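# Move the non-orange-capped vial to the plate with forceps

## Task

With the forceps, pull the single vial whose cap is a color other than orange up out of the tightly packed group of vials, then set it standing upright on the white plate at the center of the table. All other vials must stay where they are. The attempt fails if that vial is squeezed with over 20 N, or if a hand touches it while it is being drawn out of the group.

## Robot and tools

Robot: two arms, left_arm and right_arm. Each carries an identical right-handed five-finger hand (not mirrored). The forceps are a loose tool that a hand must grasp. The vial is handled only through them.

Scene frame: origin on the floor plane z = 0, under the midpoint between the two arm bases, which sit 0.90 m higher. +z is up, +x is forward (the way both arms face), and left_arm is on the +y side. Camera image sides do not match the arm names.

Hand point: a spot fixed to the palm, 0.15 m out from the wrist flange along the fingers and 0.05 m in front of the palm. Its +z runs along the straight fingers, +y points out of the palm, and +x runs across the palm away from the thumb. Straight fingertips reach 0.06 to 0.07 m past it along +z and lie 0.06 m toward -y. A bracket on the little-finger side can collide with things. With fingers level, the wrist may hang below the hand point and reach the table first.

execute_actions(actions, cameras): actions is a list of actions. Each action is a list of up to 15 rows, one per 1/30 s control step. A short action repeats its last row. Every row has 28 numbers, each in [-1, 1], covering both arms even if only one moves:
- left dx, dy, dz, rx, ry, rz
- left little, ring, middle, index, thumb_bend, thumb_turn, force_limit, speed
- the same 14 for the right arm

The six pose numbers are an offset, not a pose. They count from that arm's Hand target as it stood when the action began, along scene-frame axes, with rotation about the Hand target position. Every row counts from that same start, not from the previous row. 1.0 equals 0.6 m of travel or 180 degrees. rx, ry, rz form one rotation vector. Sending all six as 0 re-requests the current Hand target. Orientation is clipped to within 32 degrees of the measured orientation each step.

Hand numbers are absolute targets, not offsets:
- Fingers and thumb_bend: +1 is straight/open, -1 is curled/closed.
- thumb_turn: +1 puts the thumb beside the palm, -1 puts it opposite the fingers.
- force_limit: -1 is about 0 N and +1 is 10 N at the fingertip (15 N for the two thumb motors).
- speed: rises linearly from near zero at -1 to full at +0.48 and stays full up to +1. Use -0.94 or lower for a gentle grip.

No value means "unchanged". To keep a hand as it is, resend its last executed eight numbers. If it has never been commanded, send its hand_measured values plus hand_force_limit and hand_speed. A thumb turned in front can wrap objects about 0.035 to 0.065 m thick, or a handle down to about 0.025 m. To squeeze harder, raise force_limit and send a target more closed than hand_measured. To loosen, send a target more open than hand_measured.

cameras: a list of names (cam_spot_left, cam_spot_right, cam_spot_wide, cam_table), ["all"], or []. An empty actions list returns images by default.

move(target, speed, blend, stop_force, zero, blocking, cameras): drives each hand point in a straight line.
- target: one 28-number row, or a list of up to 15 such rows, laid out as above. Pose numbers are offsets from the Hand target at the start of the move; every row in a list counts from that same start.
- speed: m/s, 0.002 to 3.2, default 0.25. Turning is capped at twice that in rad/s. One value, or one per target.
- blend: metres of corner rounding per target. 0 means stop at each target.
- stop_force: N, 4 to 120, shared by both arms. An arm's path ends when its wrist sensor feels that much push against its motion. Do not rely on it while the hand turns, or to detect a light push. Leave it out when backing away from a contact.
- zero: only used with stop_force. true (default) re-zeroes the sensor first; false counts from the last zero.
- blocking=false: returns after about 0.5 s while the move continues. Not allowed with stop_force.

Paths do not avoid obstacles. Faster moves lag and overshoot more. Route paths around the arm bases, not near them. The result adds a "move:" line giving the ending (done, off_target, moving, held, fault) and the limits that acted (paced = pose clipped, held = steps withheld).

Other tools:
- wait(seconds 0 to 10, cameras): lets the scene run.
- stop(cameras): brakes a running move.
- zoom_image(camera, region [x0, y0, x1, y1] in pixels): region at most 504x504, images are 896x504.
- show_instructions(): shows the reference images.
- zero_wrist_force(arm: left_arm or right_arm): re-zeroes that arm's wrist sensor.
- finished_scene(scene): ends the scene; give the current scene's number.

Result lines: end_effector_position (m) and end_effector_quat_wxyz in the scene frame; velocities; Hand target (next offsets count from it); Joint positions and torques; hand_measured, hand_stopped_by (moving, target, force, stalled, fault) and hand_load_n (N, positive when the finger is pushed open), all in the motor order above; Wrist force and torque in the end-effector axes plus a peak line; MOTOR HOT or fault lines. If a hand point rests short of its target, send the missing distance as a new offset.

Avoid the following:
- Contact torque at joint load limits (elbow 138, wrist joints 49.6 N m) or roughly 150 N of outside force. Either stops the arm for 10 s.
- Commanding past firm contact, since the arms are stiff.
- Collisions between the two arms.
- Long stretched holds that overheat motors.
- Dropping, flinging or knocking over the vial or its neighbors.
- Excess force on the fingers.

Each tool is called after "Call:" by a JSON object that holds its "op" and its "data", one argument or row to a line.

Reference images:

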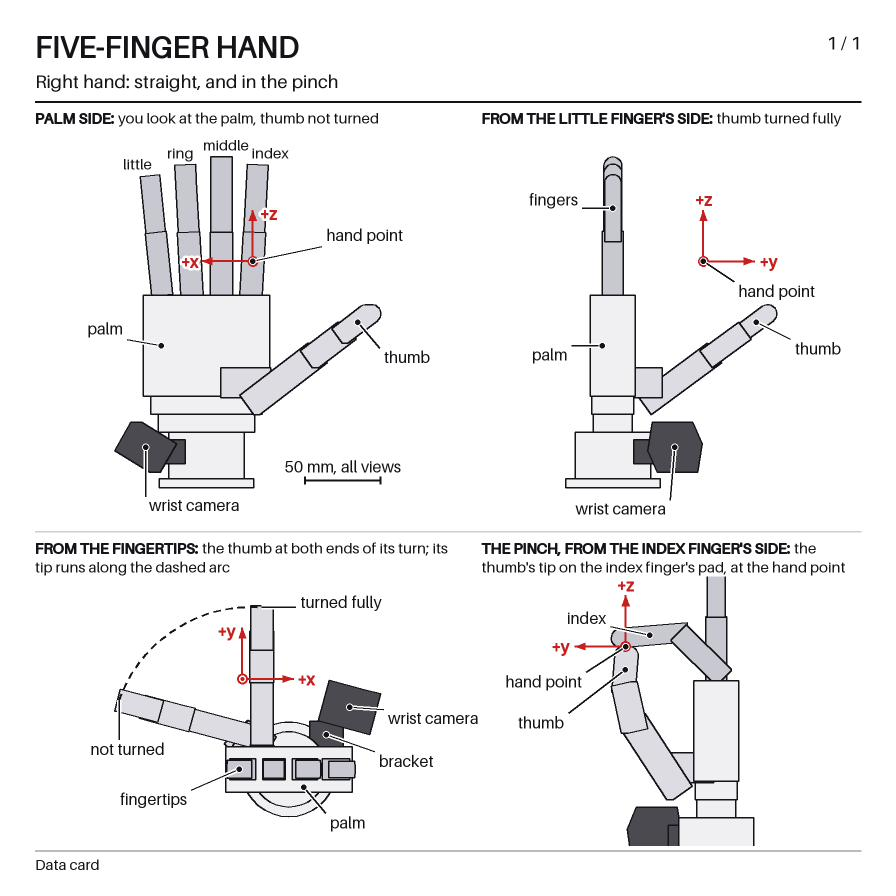

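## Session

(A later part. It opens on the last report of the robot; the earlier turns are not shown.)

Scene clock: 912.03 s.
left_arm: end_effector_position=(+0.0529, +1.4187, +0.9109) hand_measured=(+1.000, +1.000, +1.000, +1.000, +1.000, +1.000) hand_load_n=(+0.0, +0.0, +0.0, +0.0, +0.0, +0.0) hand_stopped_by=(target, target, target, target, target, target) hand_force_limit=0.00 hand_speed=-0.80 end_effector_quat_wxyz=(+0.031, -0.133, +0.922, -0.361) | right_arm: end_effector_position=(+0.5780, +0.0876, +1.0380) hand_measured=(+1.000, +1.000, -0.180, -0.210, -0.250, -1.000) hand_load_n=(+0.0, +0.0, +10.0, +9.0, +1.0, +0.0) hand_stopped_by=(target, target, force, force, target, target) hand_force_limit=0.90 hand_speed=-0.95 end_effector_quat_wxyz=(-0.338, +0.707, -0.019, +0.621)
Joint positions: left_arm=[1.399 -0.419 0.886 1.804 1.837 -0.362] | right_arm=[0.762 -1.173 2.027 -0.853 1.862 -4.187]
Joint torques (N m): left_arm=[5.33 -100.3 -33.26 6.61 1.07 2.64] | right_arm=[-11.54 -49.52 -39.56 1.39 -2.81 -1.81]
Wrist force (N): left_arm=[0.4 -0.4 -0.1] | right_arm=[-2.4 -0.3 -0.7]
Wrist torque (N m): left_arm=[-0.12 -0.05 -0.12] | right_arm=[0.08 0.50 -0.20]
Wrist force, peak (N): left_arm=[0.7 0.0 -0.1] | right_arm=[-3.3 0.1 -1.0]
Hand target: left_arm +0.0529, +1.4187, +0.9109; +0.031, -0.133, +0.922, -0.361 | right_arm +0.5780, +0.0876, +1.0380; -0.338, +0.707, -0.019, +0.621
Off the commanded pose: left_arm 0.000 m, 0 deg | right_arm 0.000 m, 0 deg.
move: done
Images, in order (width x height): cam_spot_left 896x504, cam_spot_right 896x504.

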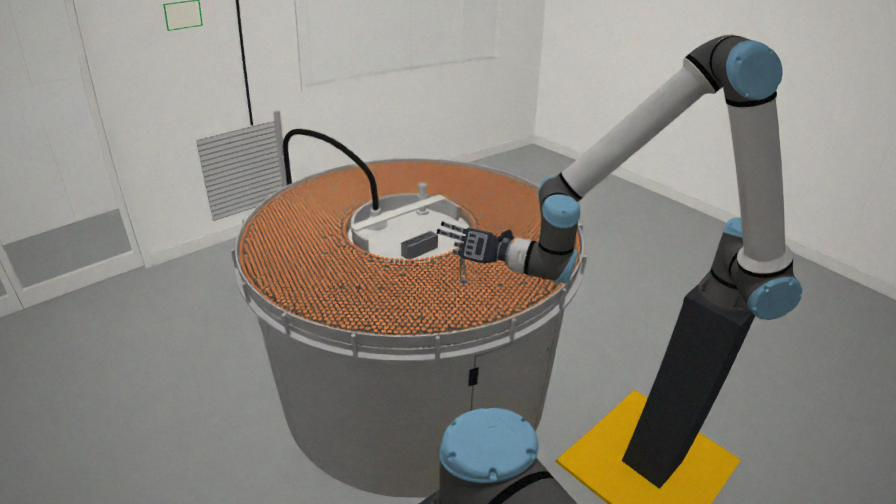

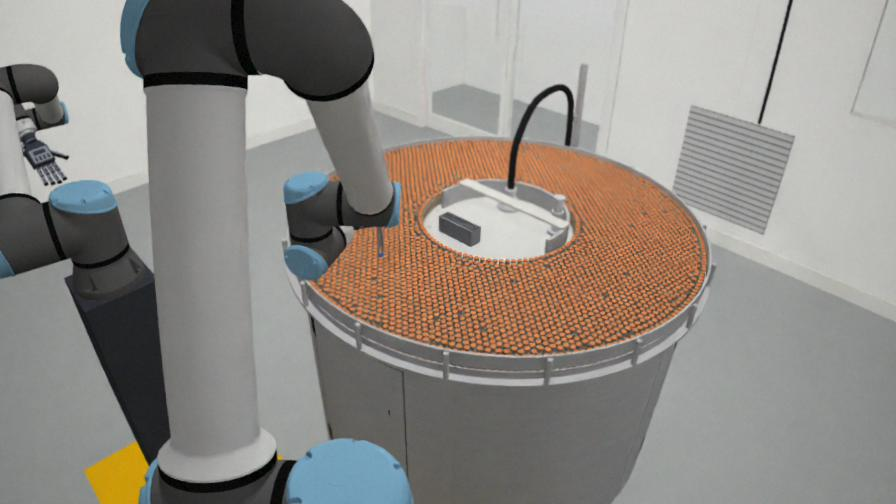

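Call:
{"op": "move", "data": {
  "target": [0,0,0,0,0,0,1,1,1,1,1,1,0,-0.8, 0,0,0.0167,0,0,0,1,1,-0.185,-0.215,-0.25,-1,0.9,-0.95],
  "speed": 0.02,
  "cameras": ["cam_spot_left","cam_spot_right","cam_table"]
}}

Call:
{"op": "zoom_image", "data": {
  "camera": "cam_spot_right",
  "region": [361, 230, 401, 270]
}}

Call:
{"op": "zoom_image", "data": {
  "camera": "cam_spot_left",
  "region": [443, 255, 483, 295]
}}

Call:
{"op": "zoom_image", "data": {
  "camera": "cam_table",
  "region": [350, 290, 410, 350]
}}

Scene clock: 922.63 s.
left_arm: end_effector_position=(+0.0529, +1.4187, +0.9109) hand_measured=(+1.000, +1.000, +1.000, +1.000, +1.000, +1.000) hand_load_n=(+0.0, +0.0, +0.0, +0.0, +0.0, +0.0) hand_stopped_by=(target, target, target, target, target, target) hand_force_limit=0.00 hand_speed=-0.80 end_effector_quat_wxyz=(+0.031, -0.133, +0.922, -0.361) | right_arm: end_effector_position=(+0.5780, +0.0876, +1.0479) hand_measured=(+1.000, +1.000, -0.180, -0.210, -0.250, -1.000) hand_load_n=(+0.0, +0.0, +9.5, +8.5, +1.0, +0.0) hand_stopped_by=(target, target, force, force, target, target) hand_force_limit=0.90 hand_speed=-0.95 end_effector_quat_wxyz=(-0.338, +0.707, -0.019, +0.621)
Joint positions: left_arm=[1.399 -0.419 0.886 1.804 1.837 -0.362] | right_arm=[0.762 -1.186 2.022 -0.836 1.862 -4.187]
Joint torques (N m): left_arm=[5.73 -101.12 -32.76 6.6 1.21 2.77] | right_arm=[-11.68 -82.03 -40.4 1.13 -2.53 -1.44]
Wrist force (N): left_arm=[0.4 0.4 0.0] | right_arm=[-2.6 -0.2 -0.9]
Wrist torque (N m): left_arm=[0.01 -0.06 -0.08] | right_arm=[0.09 0.54 -0.22]
Wrist force, peak (N): left_arm=[0.8 -0.4 0.1] | right_arm=[-3.5 0.2 -0.8]
Hand target: left_arm +0.0529, +1.4187, +0.9109; +0.031, -0.133, +0.922, -0.361 | right_arm +0.5780, +0.0876, +1.0480; -0.338, +0.707, -0.019, +0.621
Off the commanded pose: left_arm 0.000 m, 0 deg | right_arm 0.000 m, 0 deg.
move: done
Images, in order (width x height): cam_spot_left 896x504, cam_spot_right 896x504, cam_table 896x504.

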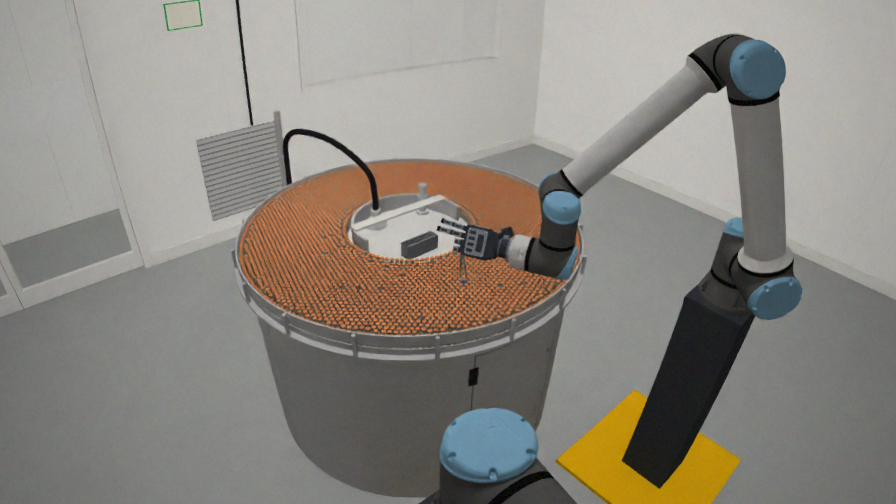

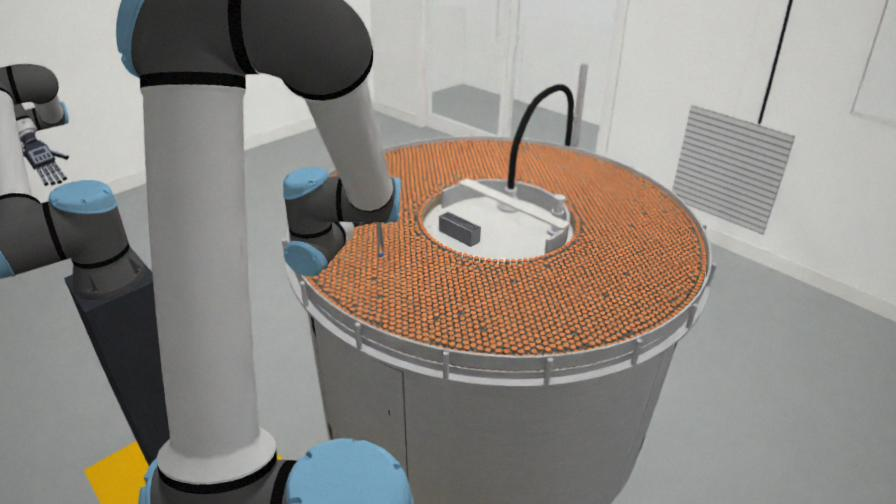

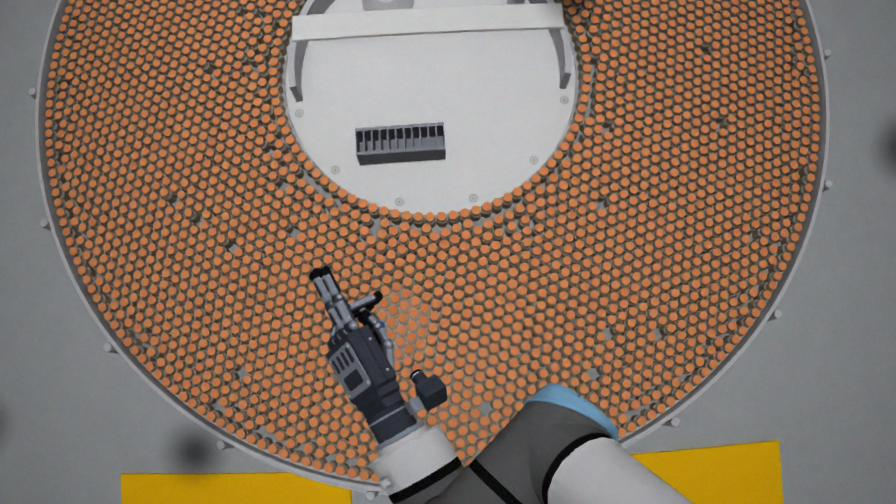

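Scaled by 12.600.

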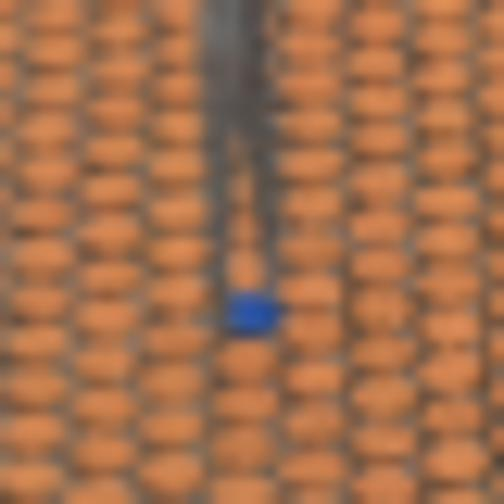

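Scaled by 12.600.

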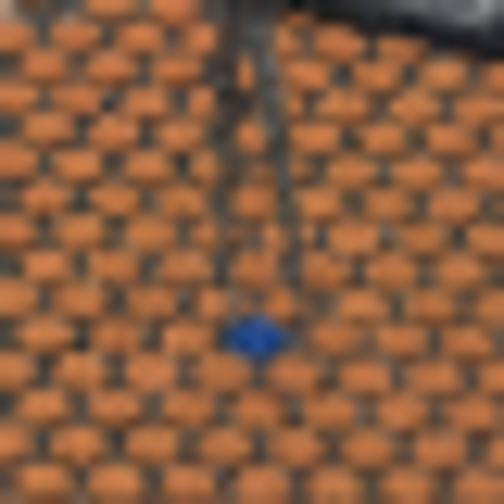

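Scaled by 8.400.

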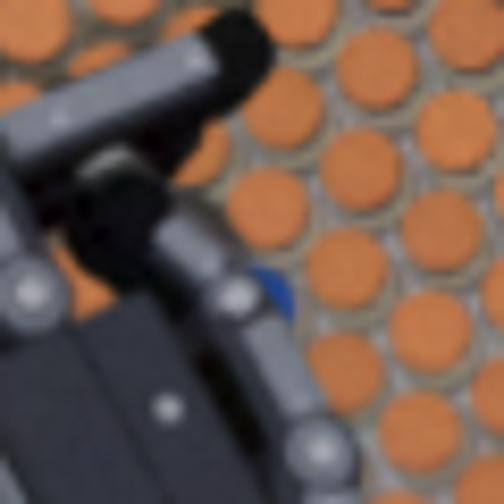

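Call:
{"op": "move", "data": {
  "target": [
    [0,0,0,0,0,0,1,1,1,1,1,1,0,-0.8, 0,0,0.07,0,0,0,1,1,-0.158,-0.158,-0.25,-1,0.2,-0.9],
    [0,0,0,0,0,0,1,1,1,1,1,1,0,-0.8, 0.431,-0.1078,0.08,0,0,-0.1356,1,1,-0.158,-0.158,-0.25,-1,0.2,-0.9]
  ],
  "speed": 0.1,
  "blend": [0.02,0],
  "cameras": ["cam_spot_left","cam_spot_right","cam_table"]
}}

Call:
{"op": "zoom_image", "data": {
  "camera": "cam_spot_left",
  "region": [395, 180, 455, 240]
}}

Call:
{"op": "zoom_image", "data": {
  "camera": "cam_spot_right",
  "region": [435, 160, 495, 220]
}}

Call:
{"op": "zoom_image", "data": {
  "camera": "cam_table",
  "region": [330, 280, 430, 380]
}}

Scene clock: 937.00 s.
left_arm: end_effector_position=(+0.0529, +1.4187, +0.9109) hand_measured=(+1.000, +1.000, +1.000, +1.000, +1.000, +1.000) hand_load_n=(+0.0, +0.0, +0.0, +0.0, +0.0, +0.0) hand_stopped_by=(target, target, target, target, target, target) hand_force_limit=0.00 hand_speed=-0.80 end_effector_quat_wxyz=(+0.031, -0.133, +0.922, -0.361) | right_arm: end_effector_position=(+0.8364, +0.0230, +1.0960) hand_measured=(+1.000, +1.000, -0.158, -0.158, -0.250, -1.000) hand_load_n=(+0.0, -0.5, +1.5, +1.0, +1.0, +0.5) hand_stopped_by=(target, target, target, target, target, target) hand_force_limit=0.20 hand_speed=-0.90 end_effector_quat_wxyz=(-0.199, +0.687, -0.168, +0.679)
Joint positions: left_arm=[1.399 -0.419 0.886 1.804 1.837 -0.362] | right_arm=[0.598 -0.995 1.593 -0.598 2.124 -4.187]
Joint torques (N m): left_arm=[5.63 -101.76 -32.91 6.81 1.16 2.71] | right_arm=[-11.46 -73.23 -46.43 1.27 3.65 1.49]
Wrist force (N): left_arm=[0.2 -0.1 0.1] | right_arm=[-2.1 -0.2 -1.0]
Wrist torque (N m): left_arm=[-0.07 -0.03 -0.11] | right_arm=[0.06 0.46 -0.17]
Wrist force, peak (N): left_arm=[0.6 -0.3 -0.1] | right_arm=[-3.8 0.7 -1.0]
Hand target: left_arm +0.0529, +1.4187, +0.9109; +0.031, -0.133, +0.922, -0.361 | right_arm +0.8366, +0.0229, +1.0960; -0.199, +0.687, -0.168, +0.679
Off the commanded pose: left_arm 0.000 m, 0 deg | right_arm 0.000 m, 0 deg.
move: done
Images, in order (width x height): cam_spot_left 896x504, cam_spot_right 896x504, cam_table 896x504.

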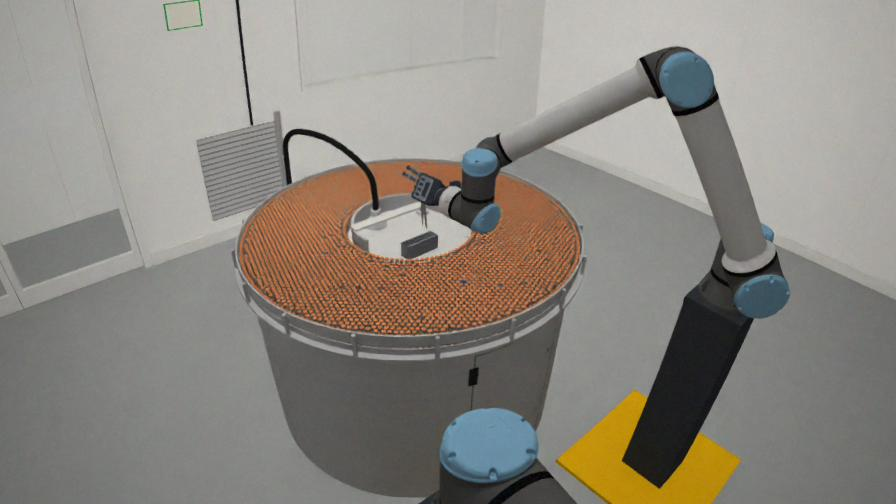

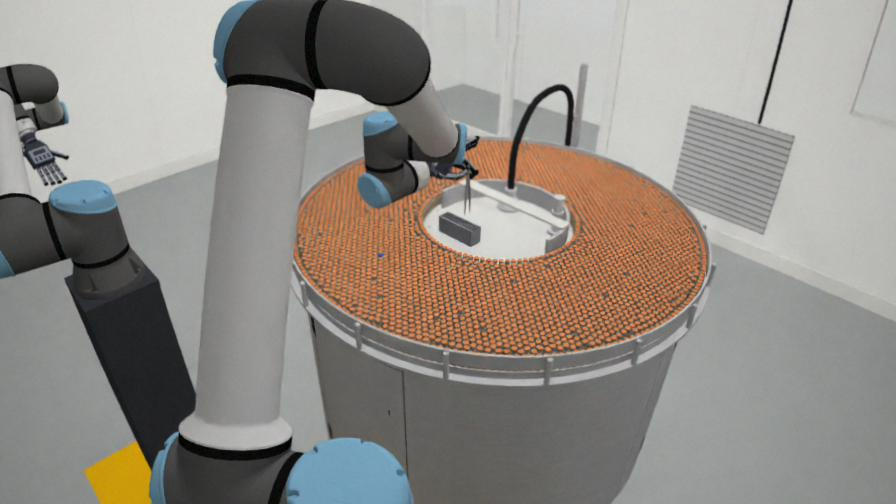

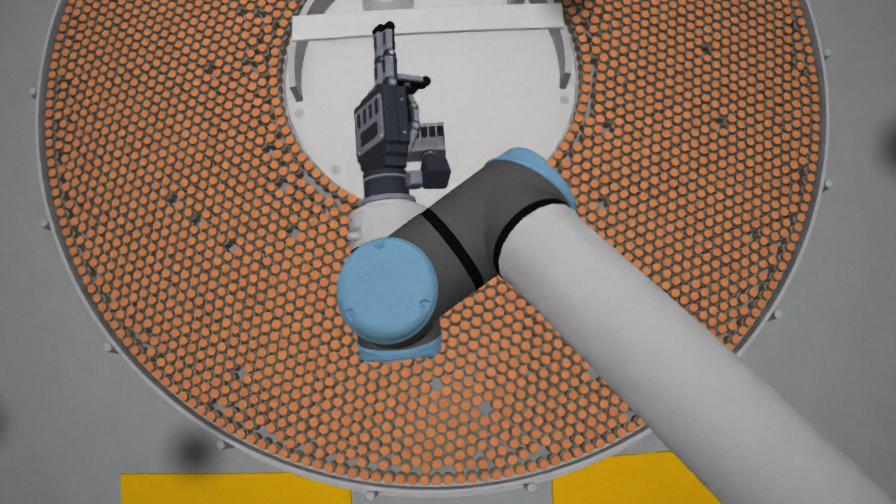

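Scaled by 8.400.

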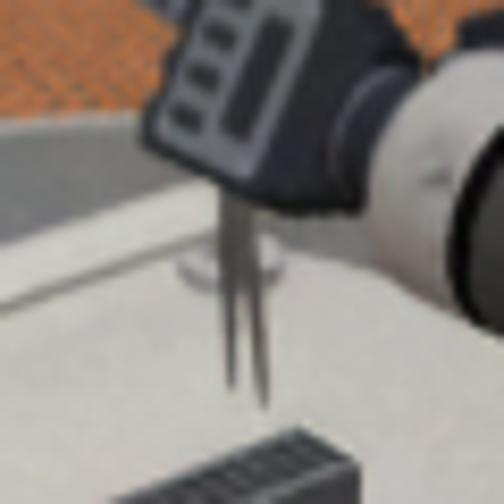

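Scaled by 8.400.

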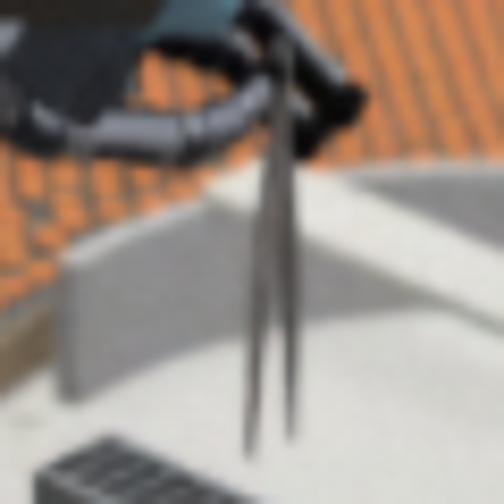

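Scaled by 5.040.

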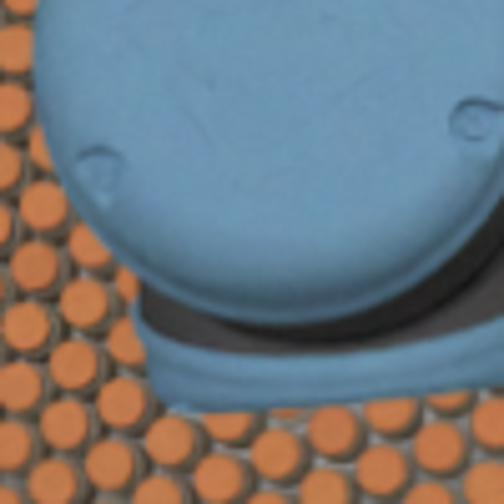

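Call:
{"op": "move", "data": {
  "target": [0,0,0,0,0,0,1,1,1,1,1,1,0,-0.8, 0,0,-0.09,0,0,0,1,1,-0.158,-0.158,-0.25,-1,0.2,-0.9],
  "speed": 0.05,
  "cameras": ["cam_spot_right"]
}}

Call:
{"op": "zoom_image", "data": {
  "camera": "cam_spot_right",
  "region": [435, 180, 495, 240]
}}

Call:
{"op": "move", "data": {
  "target": [0,0,0,0,0,0,1,1,1,1,1,1,0,-0.8, 0,0,-0.05,0,0,0,1,1,-0.158,-0.158,-0.25,-1,0.2,-0.9],
  "speed": 0.012,
  "stop_force": 4,
  "cameras": ["cam_spot_right"]
}}

Call:
{"op": "zoom_image", "data": {
  "camera": "cam_spot_right",
  "region": [435, 180, 495, 240]
}}

Scene clock: 943.90 s.
left_arm: end_effector_position=(+0.0529, +1.4187, +0.9109) hand_measured=(+1.000, +1.000, +1.000, +1.000, +1.000, +1.000) hand_load_n=(+0.0, +0.0, +0.0, +0.0, +0.0, +0.0) hand_stopped_by=(target, target, target, target, target, target) hand_force_limit=0.00 hand_speed=-0.80 end_effector_quat_wxyz=(+0.031, -0.133, +0.922, -0.361) | right_arm: end_effector_position=(+0.8366, +0.0229, +1.0423) hand_measured=(+1.000, +1.000, -0.158, -0.158, -0.250, -1.000) hand_load_n=(+0.0, +0.0, +1.5, +1.0, +1.0, +0.5) hand_stopped_by=(target, target, target, target, target, target) hand_force_limit=0.20 hand_speed=-0.90 end_effector_quat_wxyz=(-0.199, +0.687, -0.168, +0.679)
Joint positions: left_arm=[1.399 -0.419 0.886 1.804 1.837 -0.362] | right_arm=[0.598 -0.943 1.618 -0.675 2.124 -4.187]
Joint torques (N m): left_arm=[5.22 -103.2 -32.95 6.46 1.3 2.73] | right_arm=[-7.49 -76.96 -26.67 -3.27 2.84 -0.34]
Wrist force (N): left_arm=[0.1 -0.1 0.0] | right_arm=[-2.5 -0.1 -1.3]
Wrist torque (N m): left_arm=[-0.07 -0.02 -0.12] | right_arm=[0.10 0.52 -0.19]
Wrist force, peak (N): left_arm=[0.5 -0.4 -0.2] | right_arm=[-3.1 -0.6 -1.1]
Hand target: left_arm +0.0529, +1.4187, +0.9109; +0.031, -0.133, +0.922, -0.361 | right_arm +0.8366, +0.0229, +1.0420; -0.199, +0.687, -0.168, +0.679
Off the commanded pose: left_arm 0.000 m, 0 deg | right_arm 0.000 m, 0 deg.
move: done
Images, in order (width x height): cam_spot_right 896x504.

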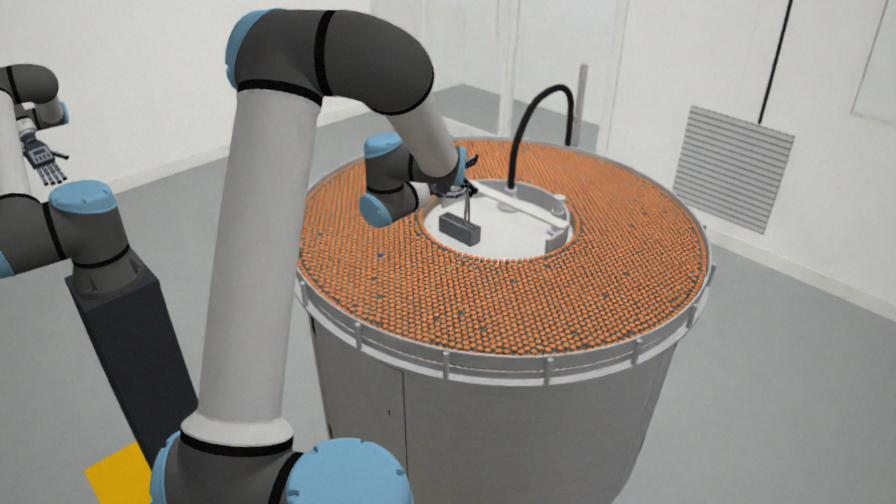

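Scaled by 8.400.

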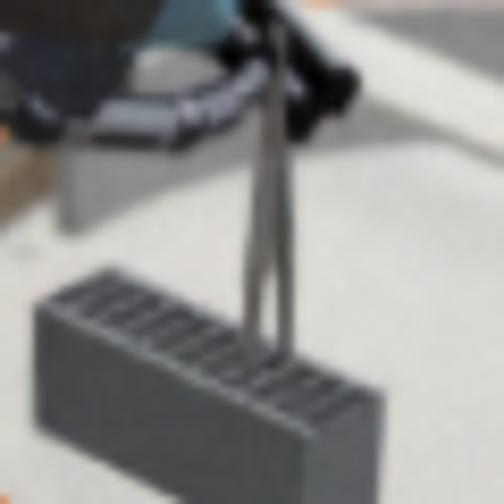

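Scene clock: 947.43 s.
left_arm: end_effector_position=(+0.0529, +1.4187, +0.9109) hand_measured=(+1.000, +1.000, +1.000, +1.000, +1.000, +1.000) hand_load_n=(+0.0, +0.0, +0.0, +0.0, +0.0, +0.0) hand_stopped_by=(target, target, target, target, target, target) hand_force_limit=0.00 hand_speed=-0.80 end_effector_quat_wxyz=(+0.031, -0.133, +0.922, -0.361) | right_arm: end_effector_position=(+0.8366, +0.0229, +1.0172) hand_measured=(+1.000, +1.000, -0.158, -0.158, -0.250, -1.000) hand_load_n=(+0.0, +0.0, +1.5, +1.5, -1.0, -1.0) hand_stopped_by=(target, target, target, target, target, target) hand_force_limit=0.20 hand_speed=-0.90 end_effector_quat_wxyz=(-0.199, +0.687, -0.168, +0.679)
Joint positions: left_arm=[1.399 -0.419 0.886 1.804 1.837 -0.362] | right_arm=[0.598 -0.917 1.627 -0.711 2.124 -4.187]
Joint torques (N m): left_arm=[4.8 -102.91 -32.79 6.38 1.09 2.61] | right_arm=[-9.49 -105.25 -44.32 1.49 -0.03 -0.81]
Wrist force (N): left_arm=[0.3 -0.2 0.1] | right_arm=[-2.3 -0.2 -1.2]
Wrist torque (N m): left_arm=[-0.10 -0.04 -0.11] | right_arm=[0.16 0.59 -0.20]
Wrist force, peak (N): left_arm=[0.7 0.1 0.2] | right_arm=[2.2 -3.4 -1.4]
Hand target: left_arm +0.0529, +1.4187, +0.9109; +0.031, -0.133, +0.922, -0.361 | right_arm +0.8366, +0.0229, +1.0172; -0.199, +0.687, -0.168, +0.679 (not the last commanded pose)
Off the commanded pose: left_arm 0.000 m, 0 deg | right_arm 0.005 m, 0 deg.
move: contact (right_arm)
Images, in order (width x height): cam_spot_right 896x504.

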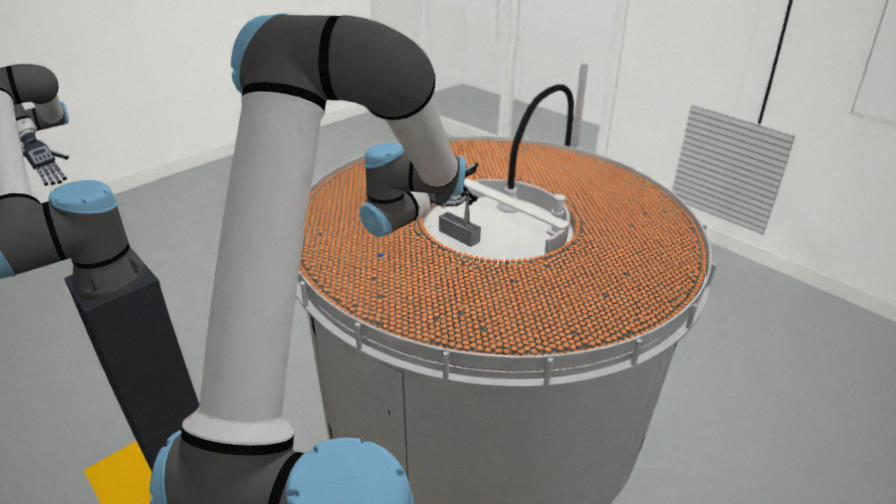

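Scaled by 8.400.

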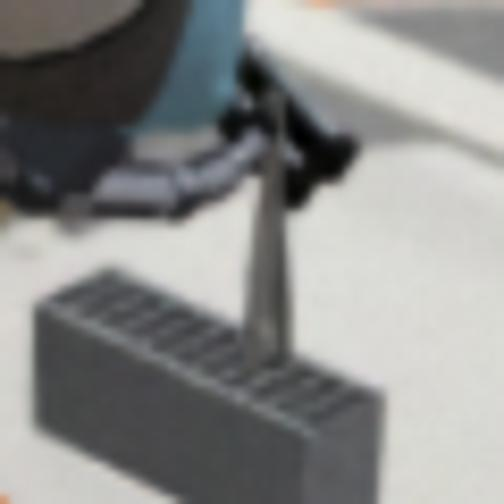

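Call:
{"op": "move", "data": {
  "target": [
    [0,0,0,0,0,0,1,1,1,1,1,1,0,-0.8, 0,0,0,0,0,0,1,1,0.15,0.15,-0.25,-1,-0.5,-0.7],
    [0,0,0,0,0,0,1,1,1,1,1,1,0,-0.8, -0.01,0,0,0,0,0,1,1,0.15,0.15,-0.25,-1,-0.5,-0.7],
    [0,0,0,0,0,0,1,1,1,1,1,1,0,-0.8, -0.01,0,-0.0342,0,0,0,1,1,0.15,0.15,-0.25,-1,-0.5,-0.7]
  ],
  "speed": 0.03,
  "cameras": ["cam_spot_right","cam_table"]
}}

Call:
{"op": "zoom_image", "data": {
  "camera": "cam_spot_right",
  "region": [435, 180, 495, 240]
}}

Call:
{"op": "zoom_image", "data": {
  "camera": "cam_table",
  "region": [380, 80, 450, 150]
}}

Scene clock: 957.30 s.
left_arm: end_effector_position=(+0.0529, +1.4187, +0.9109) hand_measured=(+1.000, +1.000, +1.000, +1.000, +1.000, +1.000) hand_load_n=(+0.0, +0.0, +0.0, +0.0, +0.0, +0.0) hand_stopped_by=(target, target, target, target, target, target) hand_force_limit=0.00 hand_speed=-0.80 end_effector_quat_wxyz=(+0.031, -0.133, +0.922, -0.361) | right_arm: end_effector_position=(+0.8306, +0.0229, +0.9970) hand_measured=(+1.000, +1.000, +0.150, +0.150, -0.250, -1.000) hand_load_n=(+0.0, +0.0, +0.0, +0.0, +0.5, +0.0) hand_stopped_by=(target, target, target, target, target, target) hand_force_limit=-0.50 hand_speed=-0.70 end_effector_quat_wxyz=(-0.199, +0.687, -0.168, +0.679)
Joint positions: left_arm=[1.399 -0.419 0.886 1.804 1.837 -0.362] | right_arm=[0.602 -0.9 1.643 -0.743 2.128 -4.187]
Joint torques (N m): left_arm=[5.76 -103.13 -32.79 6.22 1.37 2.61] | right_arm=[6.44 -79.31 -24.6 -2.86 3.25 1.23]
Wrist force (N): left_arm=[0.2 -0.3 0.1] | right_arm=[-2.3 -0.3 -1.0]
Wrist torque (N m): left_arm=[-0.11 -0.04 -0.12] | right_arm=[0.08 0.49 -0.18]
Wrist force, peak (N): left_arm=[0.8 0.2 0.2] | right_arm=[-2.7 -0.4 -1.3]
Hand target: left_arm +0.0529, +1.4187, +0.9109; +0.031, -0.133, +0.922, -0.361 | right_arm +0.8306, +0.0229, +0.9967; -0.199, +0.687, -0.168, +0.679
Off the commanded pose: left_arm 0.000 m, 0 deg | right_arm 0.000 m, 0 deg.
move: done
Images, in order (width x height): cam_spot_right 896x504, cam_table 896x504.

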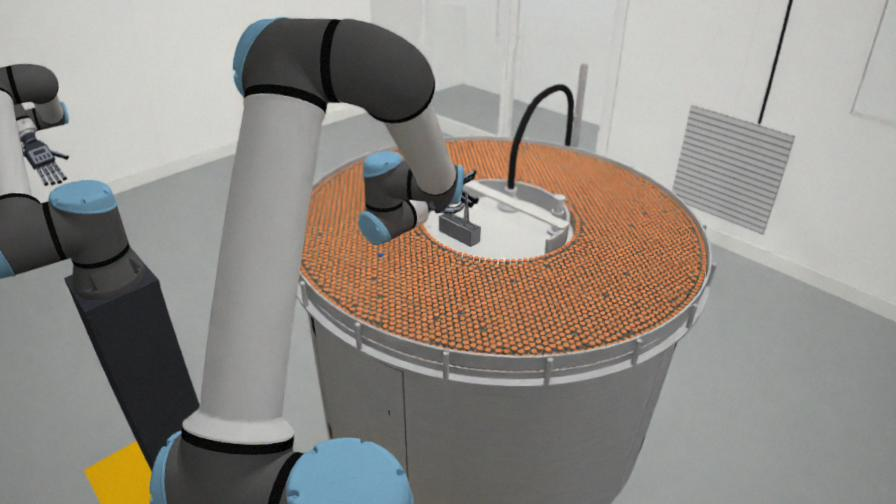

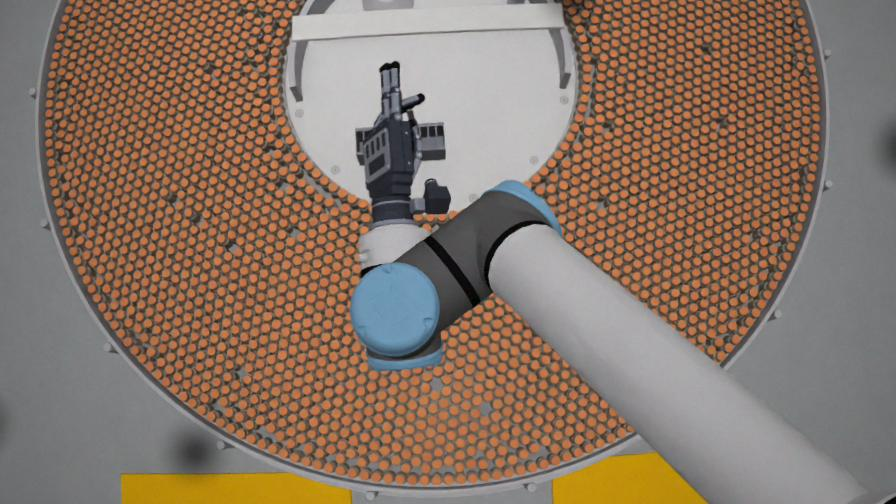

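Scaled by 8.400.

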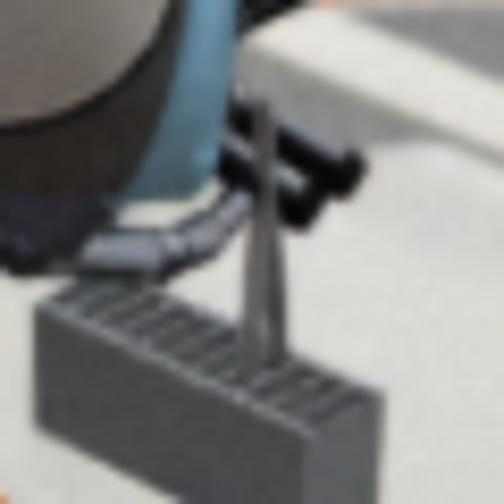

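Scaled by 7.200.

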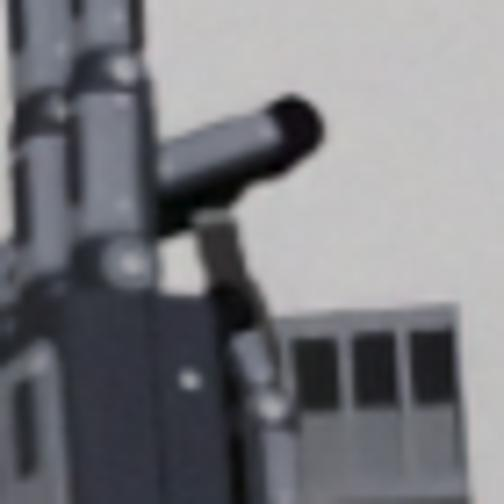

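Call:
{"op": "move", "data": {
  "target": [0,0,0,0,0,0,1,1,1,1,1,1,0,-0.8, 0,0,0,0,0,0,1,1,-0.6,-0.6,-0.25,-1,-0.85,-0.96],
  "speed": 0.03,
  "cameras": ["cam_spot_right","cam_table"]
}}

Call:
{"op": "zoom_image", "data": {
  "camera": "cam_spot_right",
  "region": [435, 180, 495, 240]
}}

Scene clock: 962.80 s.
left_arm: end_effector_position=(+0.0529, +1.4187, +0.9109) hand_measured=(+1.000, +1.000, +1.000, +1.000, +1.000, +1.000) hand_load_n=(+0.0, +0.0, +0.0, +0.0, +0.0, +0.0) hand_stopped_by=(target, target, target, target, target, target) hand_force_limit=0.00 hand_speed=-0.80 end_effector_quat_wxyz=(+0.031, -0.133, +0.922, -0.361) | right_arm: end_effector_position=(+0.8306, +0.0229, +0.9967) hand_measured=(+1.000, +1.000, -0.154, -0.098, -0.250, -1.000) hand_load_n=(+0.0, +0.0, +1.0, +0.5, +0.0, +0.0) hand_stopped_by=(target, target, force, force, target, target) hand_force_limit=-0.85 hand_speed=-0.96 end_effector_quat_wxyz=(-0.199, +0.687, -0.168, +0.679)
Joint positions: left_arm=[1.399 -0.419 0.886 1.804 1.837 -0.362] | right_arm=[0.602 -0.899 1.643 -0.743 2.128 -4.187]
Joint torques (N m): left_arm=[4.71 -101.86 -32.29 6.62 1.14 2.43] | right_arm=[9.01 -76.04 -23.69 -3.01 1.49 -0.58]
Wrist force (N): left_arm=[0.2 -0.2 0.0] | right_arm=[-1.7 -0.2 -1.0]
Wrist torque (N m): left_arm=[-0.09 -0.03 -0.11] | right_arm=[0.13 0.48 -0.17]
Wrist force, peak (N): left_arm=[0.5 -0.4 -0.5] | right_arm=[-2.7 -0.7 -1.4]
Hand target: left_arm +0.0529, +1.4187, +0.9109; +0.031, -0.133, +0.922, -0.361 | right_arm +0.8306, +0.0229, +0.9967; -0.199, +0.687, -0.168, +0.679
Off the commanded pose: left_arm 0.000 m, 0 deg | right_arm 0.000 m, 0 deg.
move: done
Images, in order (width x height): cam_spot_right 896x504, cam_table 896x504.

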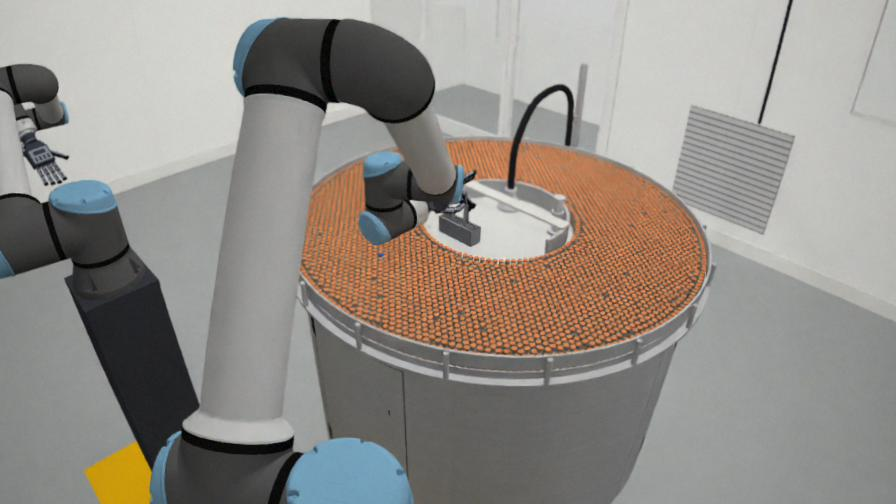

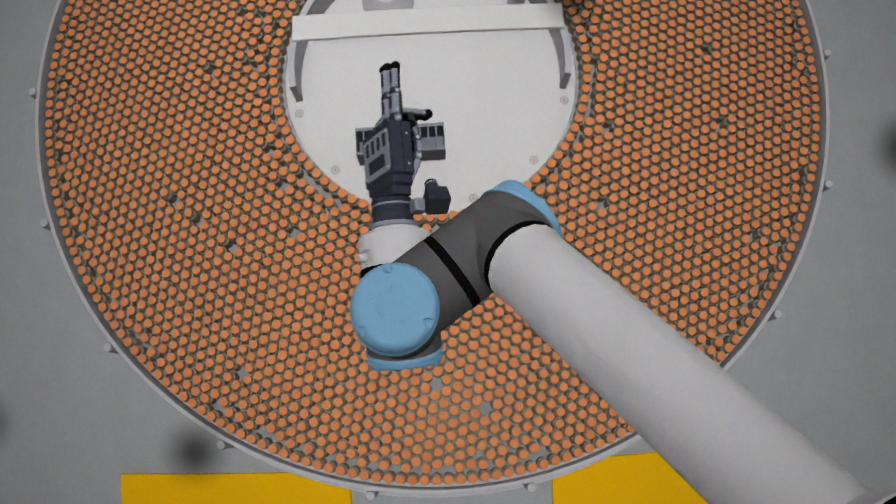

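Scaled by 8.400.

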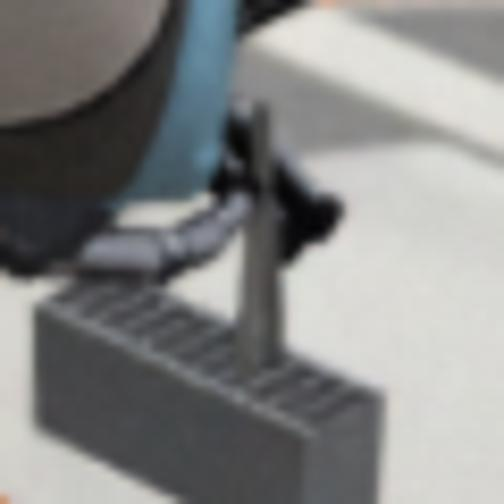

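Call:
{"op": "move", "data": {
  "target": [0,0,0,0,0,0,1,1,1,1,1,1,0,-0.8, 0,0,0.15,0,0,0,1,1,-0.6,-0.6,-0.25,-1,-0.85,-0.96],
  "speed": 0.05,
  "cameras": ["cam_spot_right","cam_spot_left"]
}}

Call:
{"op": "zoom_image", "data": {
  "camera": "cam_spot_left",
  "region": [395, 180, 455, 240]
}}

Call:
{"op": "zoom_image", "data": {
  "camera": "cam_spot_right",
  "region": [435, 160, 495, 220]
}}

Scene clock: 968.70 s.
left_arm: end_effector_position=(+0.0529, +1.4187, +0.9109) hand_measured=(+1.000, +1.000, +1.000, +1.000, +1.000, +1.000) hand_load_n=(+0.0, +0.0, +0.0, +0.0, +0.0, +0.0) hand_stopped_by=(target, target, target, target, target, target) hand_force_limit=0.00 hand_speed=-0.80 end_effector_quat_wxyz=(+0.031, -0.133, +0.922, -0.361) | right_arm: end_effector_position=(+0.8306, +0.0229, +1.0865) hand_measured=(+1.000, +1.000, -0.154, -0.098, -0.250, -1.000) hand_load_n=(+0.0, +0.0, +1.0, +0.5, +0.0, +0.5) hand_stopped_by=(target, target, force, force, target, target) hand_force_limit=-0.85 hand_speed=-0.96 end_effector_quat_wxyz=(-0.199, +0.687, -0.168, +0.679)
Joint positions: left_arm=[1.399 -0.419 0.886 1.804 1.837 -0.362] | right_arm=[0.602 -0.992 1.608 -0.616 2.128 -4.187]
Joint torques (N m): left_arm=[4.21 -102.73 -32.58 6.26 1.32 2.46] | right_arm=[9.87 -104.08 -46.22 1.74 -2.69 0.86]
Wrist force (N): left_arm=[0.1 -0.1 0.0] | right_arm=[-2.7 0.0 -0.9]
Wrist torque (N m): left_arm=[-0.08 -0.01 -0.13] | right_arm=[0.10 0.55 -0.20]
Wrist force, peak (N): left_arm=[0.7 0.0 0.3] | right_arm=[-3.0 -0.2 -1.0]
Hand target: left_arm +0.0529, +1.4187, +0.9109; +0.031, -0.133, +0.922, -0.361 | right_arm +0.8306, +0.0229, +1.0867; -0.199, +0.687, -0.168, +0.679
Off the commanded pose: left_arm 0.000 m, 0 deg | right_arm 0.000 m, 0 deg.
move: done
Images, in order (width x height): cam_spot_left 896x504, cam_spot_right 896x504.

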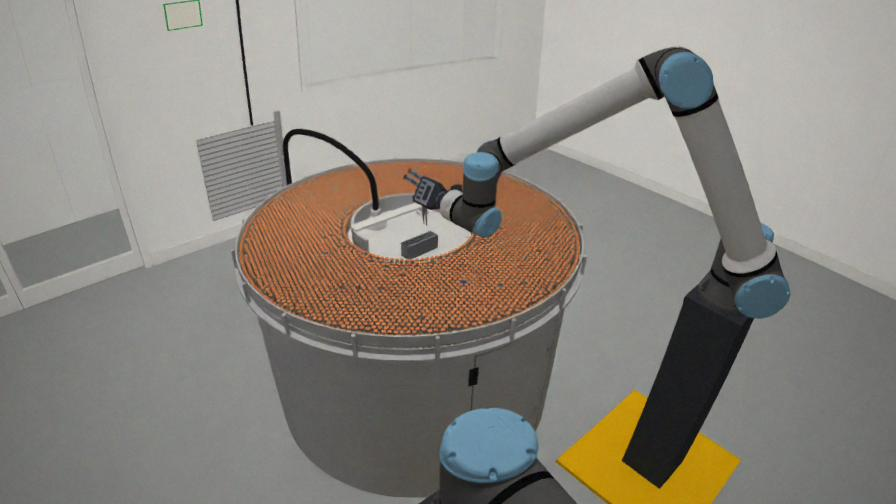

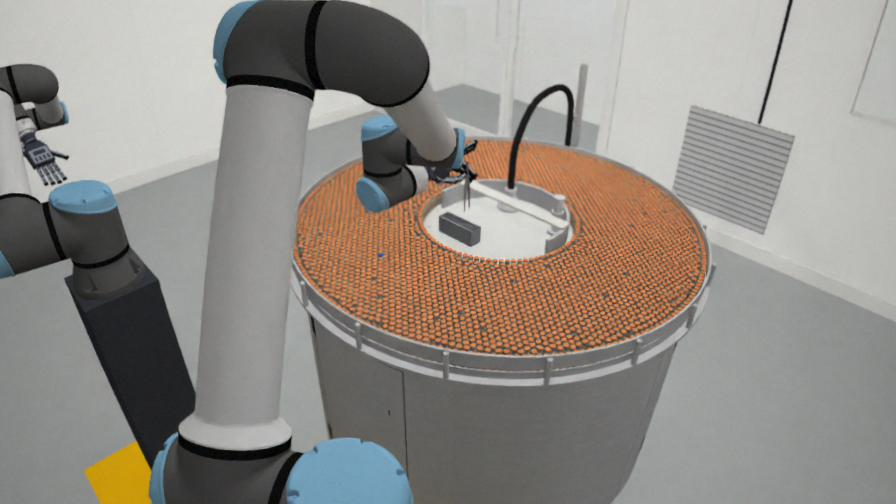

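Scaled by 8.400.

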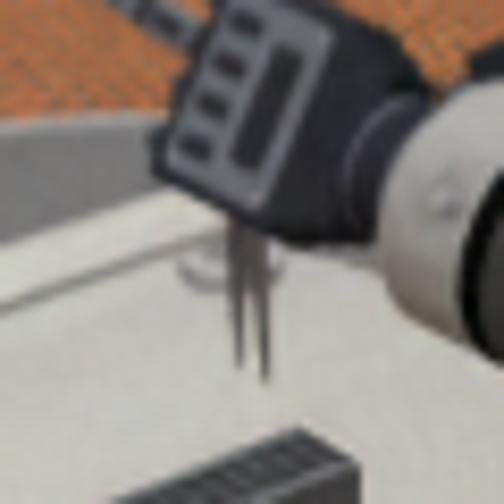

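Scaled by 8.400.

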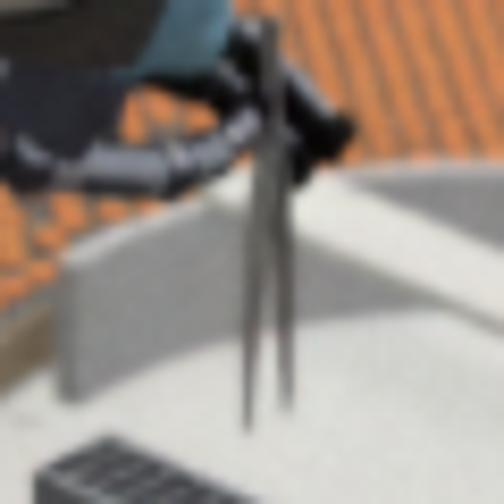

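Call:
{"op": "move", "data": {
  "target": [0,0,0,0,0,0,1,1,1,1,1,1,0,-0.8, 0,0,-0.005,0,0,0,1,1,-0.15,-0.093,-0.25,-1,-0.85,-0.96],
  "speed": 0.05,
  "cameras": ["cam_spot_right","cam_spot_left"]
}}

Call:
{"op": "zoom_image", "data": {
  "camera": "cam_spot_left",
  "region": [395, 180, 455, 240]
}}

Call:
{"op": "zoom_image", "data": {
  "camera": "cam_spot_right",
  "region": [435, 160, 495, 220]
}}

Scene clock: 976.53 s.
left_arm: end_effector_position=(+0.0529, +1.4187, +0.9109) hand_measured=(+1.000, +1.000, +1.000, +1.000, +1.000, +1.000) hand_load_n=(+0.0, +0.0, -0.5, +0.0, +0.0, +0.0) hand_stopped_by=(target, target, target, target, target, target) hand_force_limit=0.00 hand_speed=-0.80 end_effector_quat_wxyz=(+0.031, -0.133, +0.922, -0.361) | right_arm: end_effector_position=(+0.8306, +0.0229, +1.0839) hand_measured=(+1.000, +1.000, -0.150, -0.092, -0.250, -1.000) hand_load_n=(+0.0, +0.0, +0.5, +0.0, +0.0, +0.0) hand_stopped_by=(target, target, target, target, target, target) hand_force_limit=-0.85 hand_speed=-0.96 end_effector_quat_wxyz=(-0.199, +0.687, -0.168, +0.679)
Joint positions: left_arm=[1.399 -0.419 0.886 1.804 1.837 -0.362] | right_arm=[0.602 -0.989 1.609 -0.62 2.128 -4.187]
Joint torques (N m): left_arm=[5.55 -104.33 -32.41 6.23 1.27 2.46] | right_arm=[9.28 -71.58 -28.36 -2.98 -2.59 1.6]
Wrist force (N): left_arm=[0.0 0.0 -0.1] | right_arm=[-2.3 0.2 -0.9]
Wrist torque (N m): left_arm=[-0.05 0.00 -0.12] | right_arm=[0.12 0.48 -0.17]
Wrist force, peak (N): left_arm=[0.7 0.2 0.3] | right_arm=[-3.0 -0.2 -1.0]
Hand target: left_arm +0.0529, +1.4187, +0.9109; +0.031, -0.133, +0.922, -0.361 | right_arm +0.8306, +0.0229, +1.0837; -0.199, +0.687, -0.168, +0.679
Off the commanded pose: left_arm 0.000 m, 0 deg | right_arm 0.000 m, 0 deg.
move: done
Images, in order (width x height): cam_spot_left 896x504, cam_spot_right 896x504.

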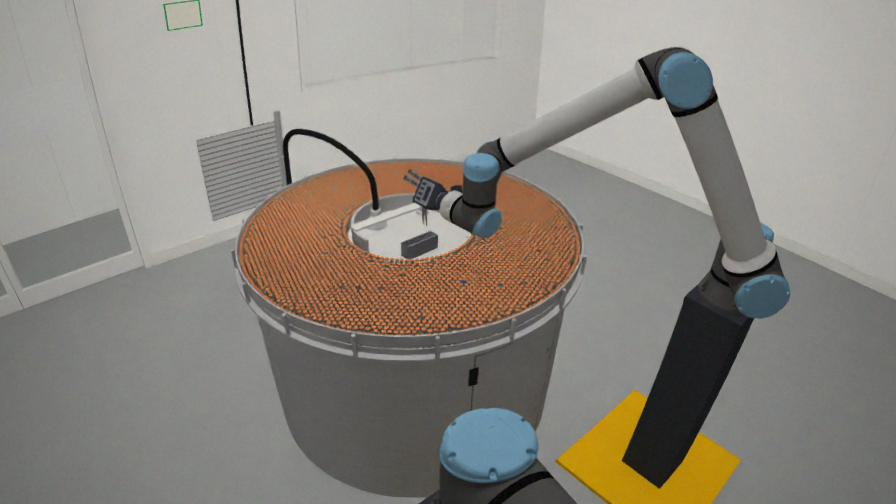

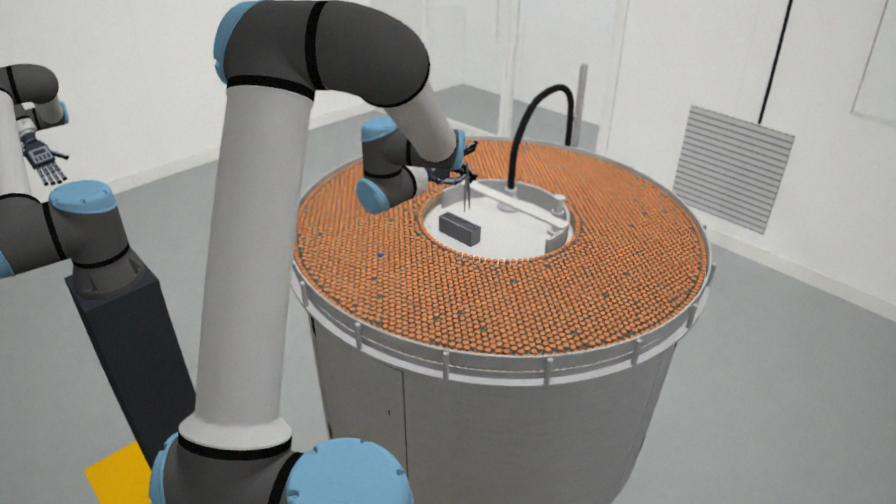

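Scaled by 8.400.

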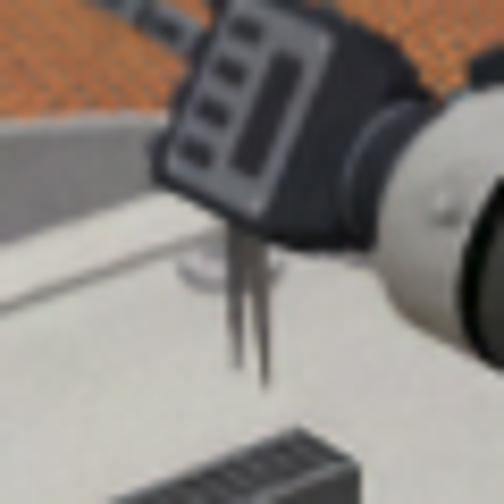

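Scaled by 8.400.

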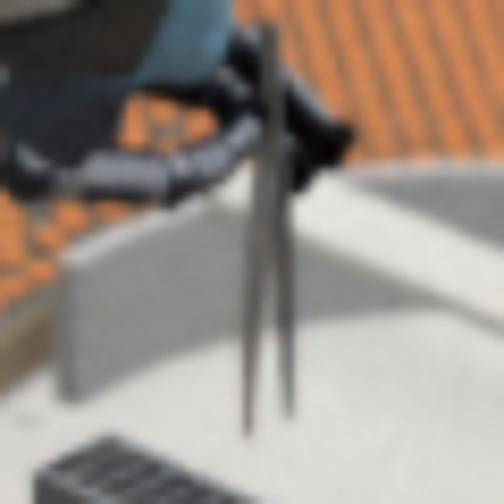

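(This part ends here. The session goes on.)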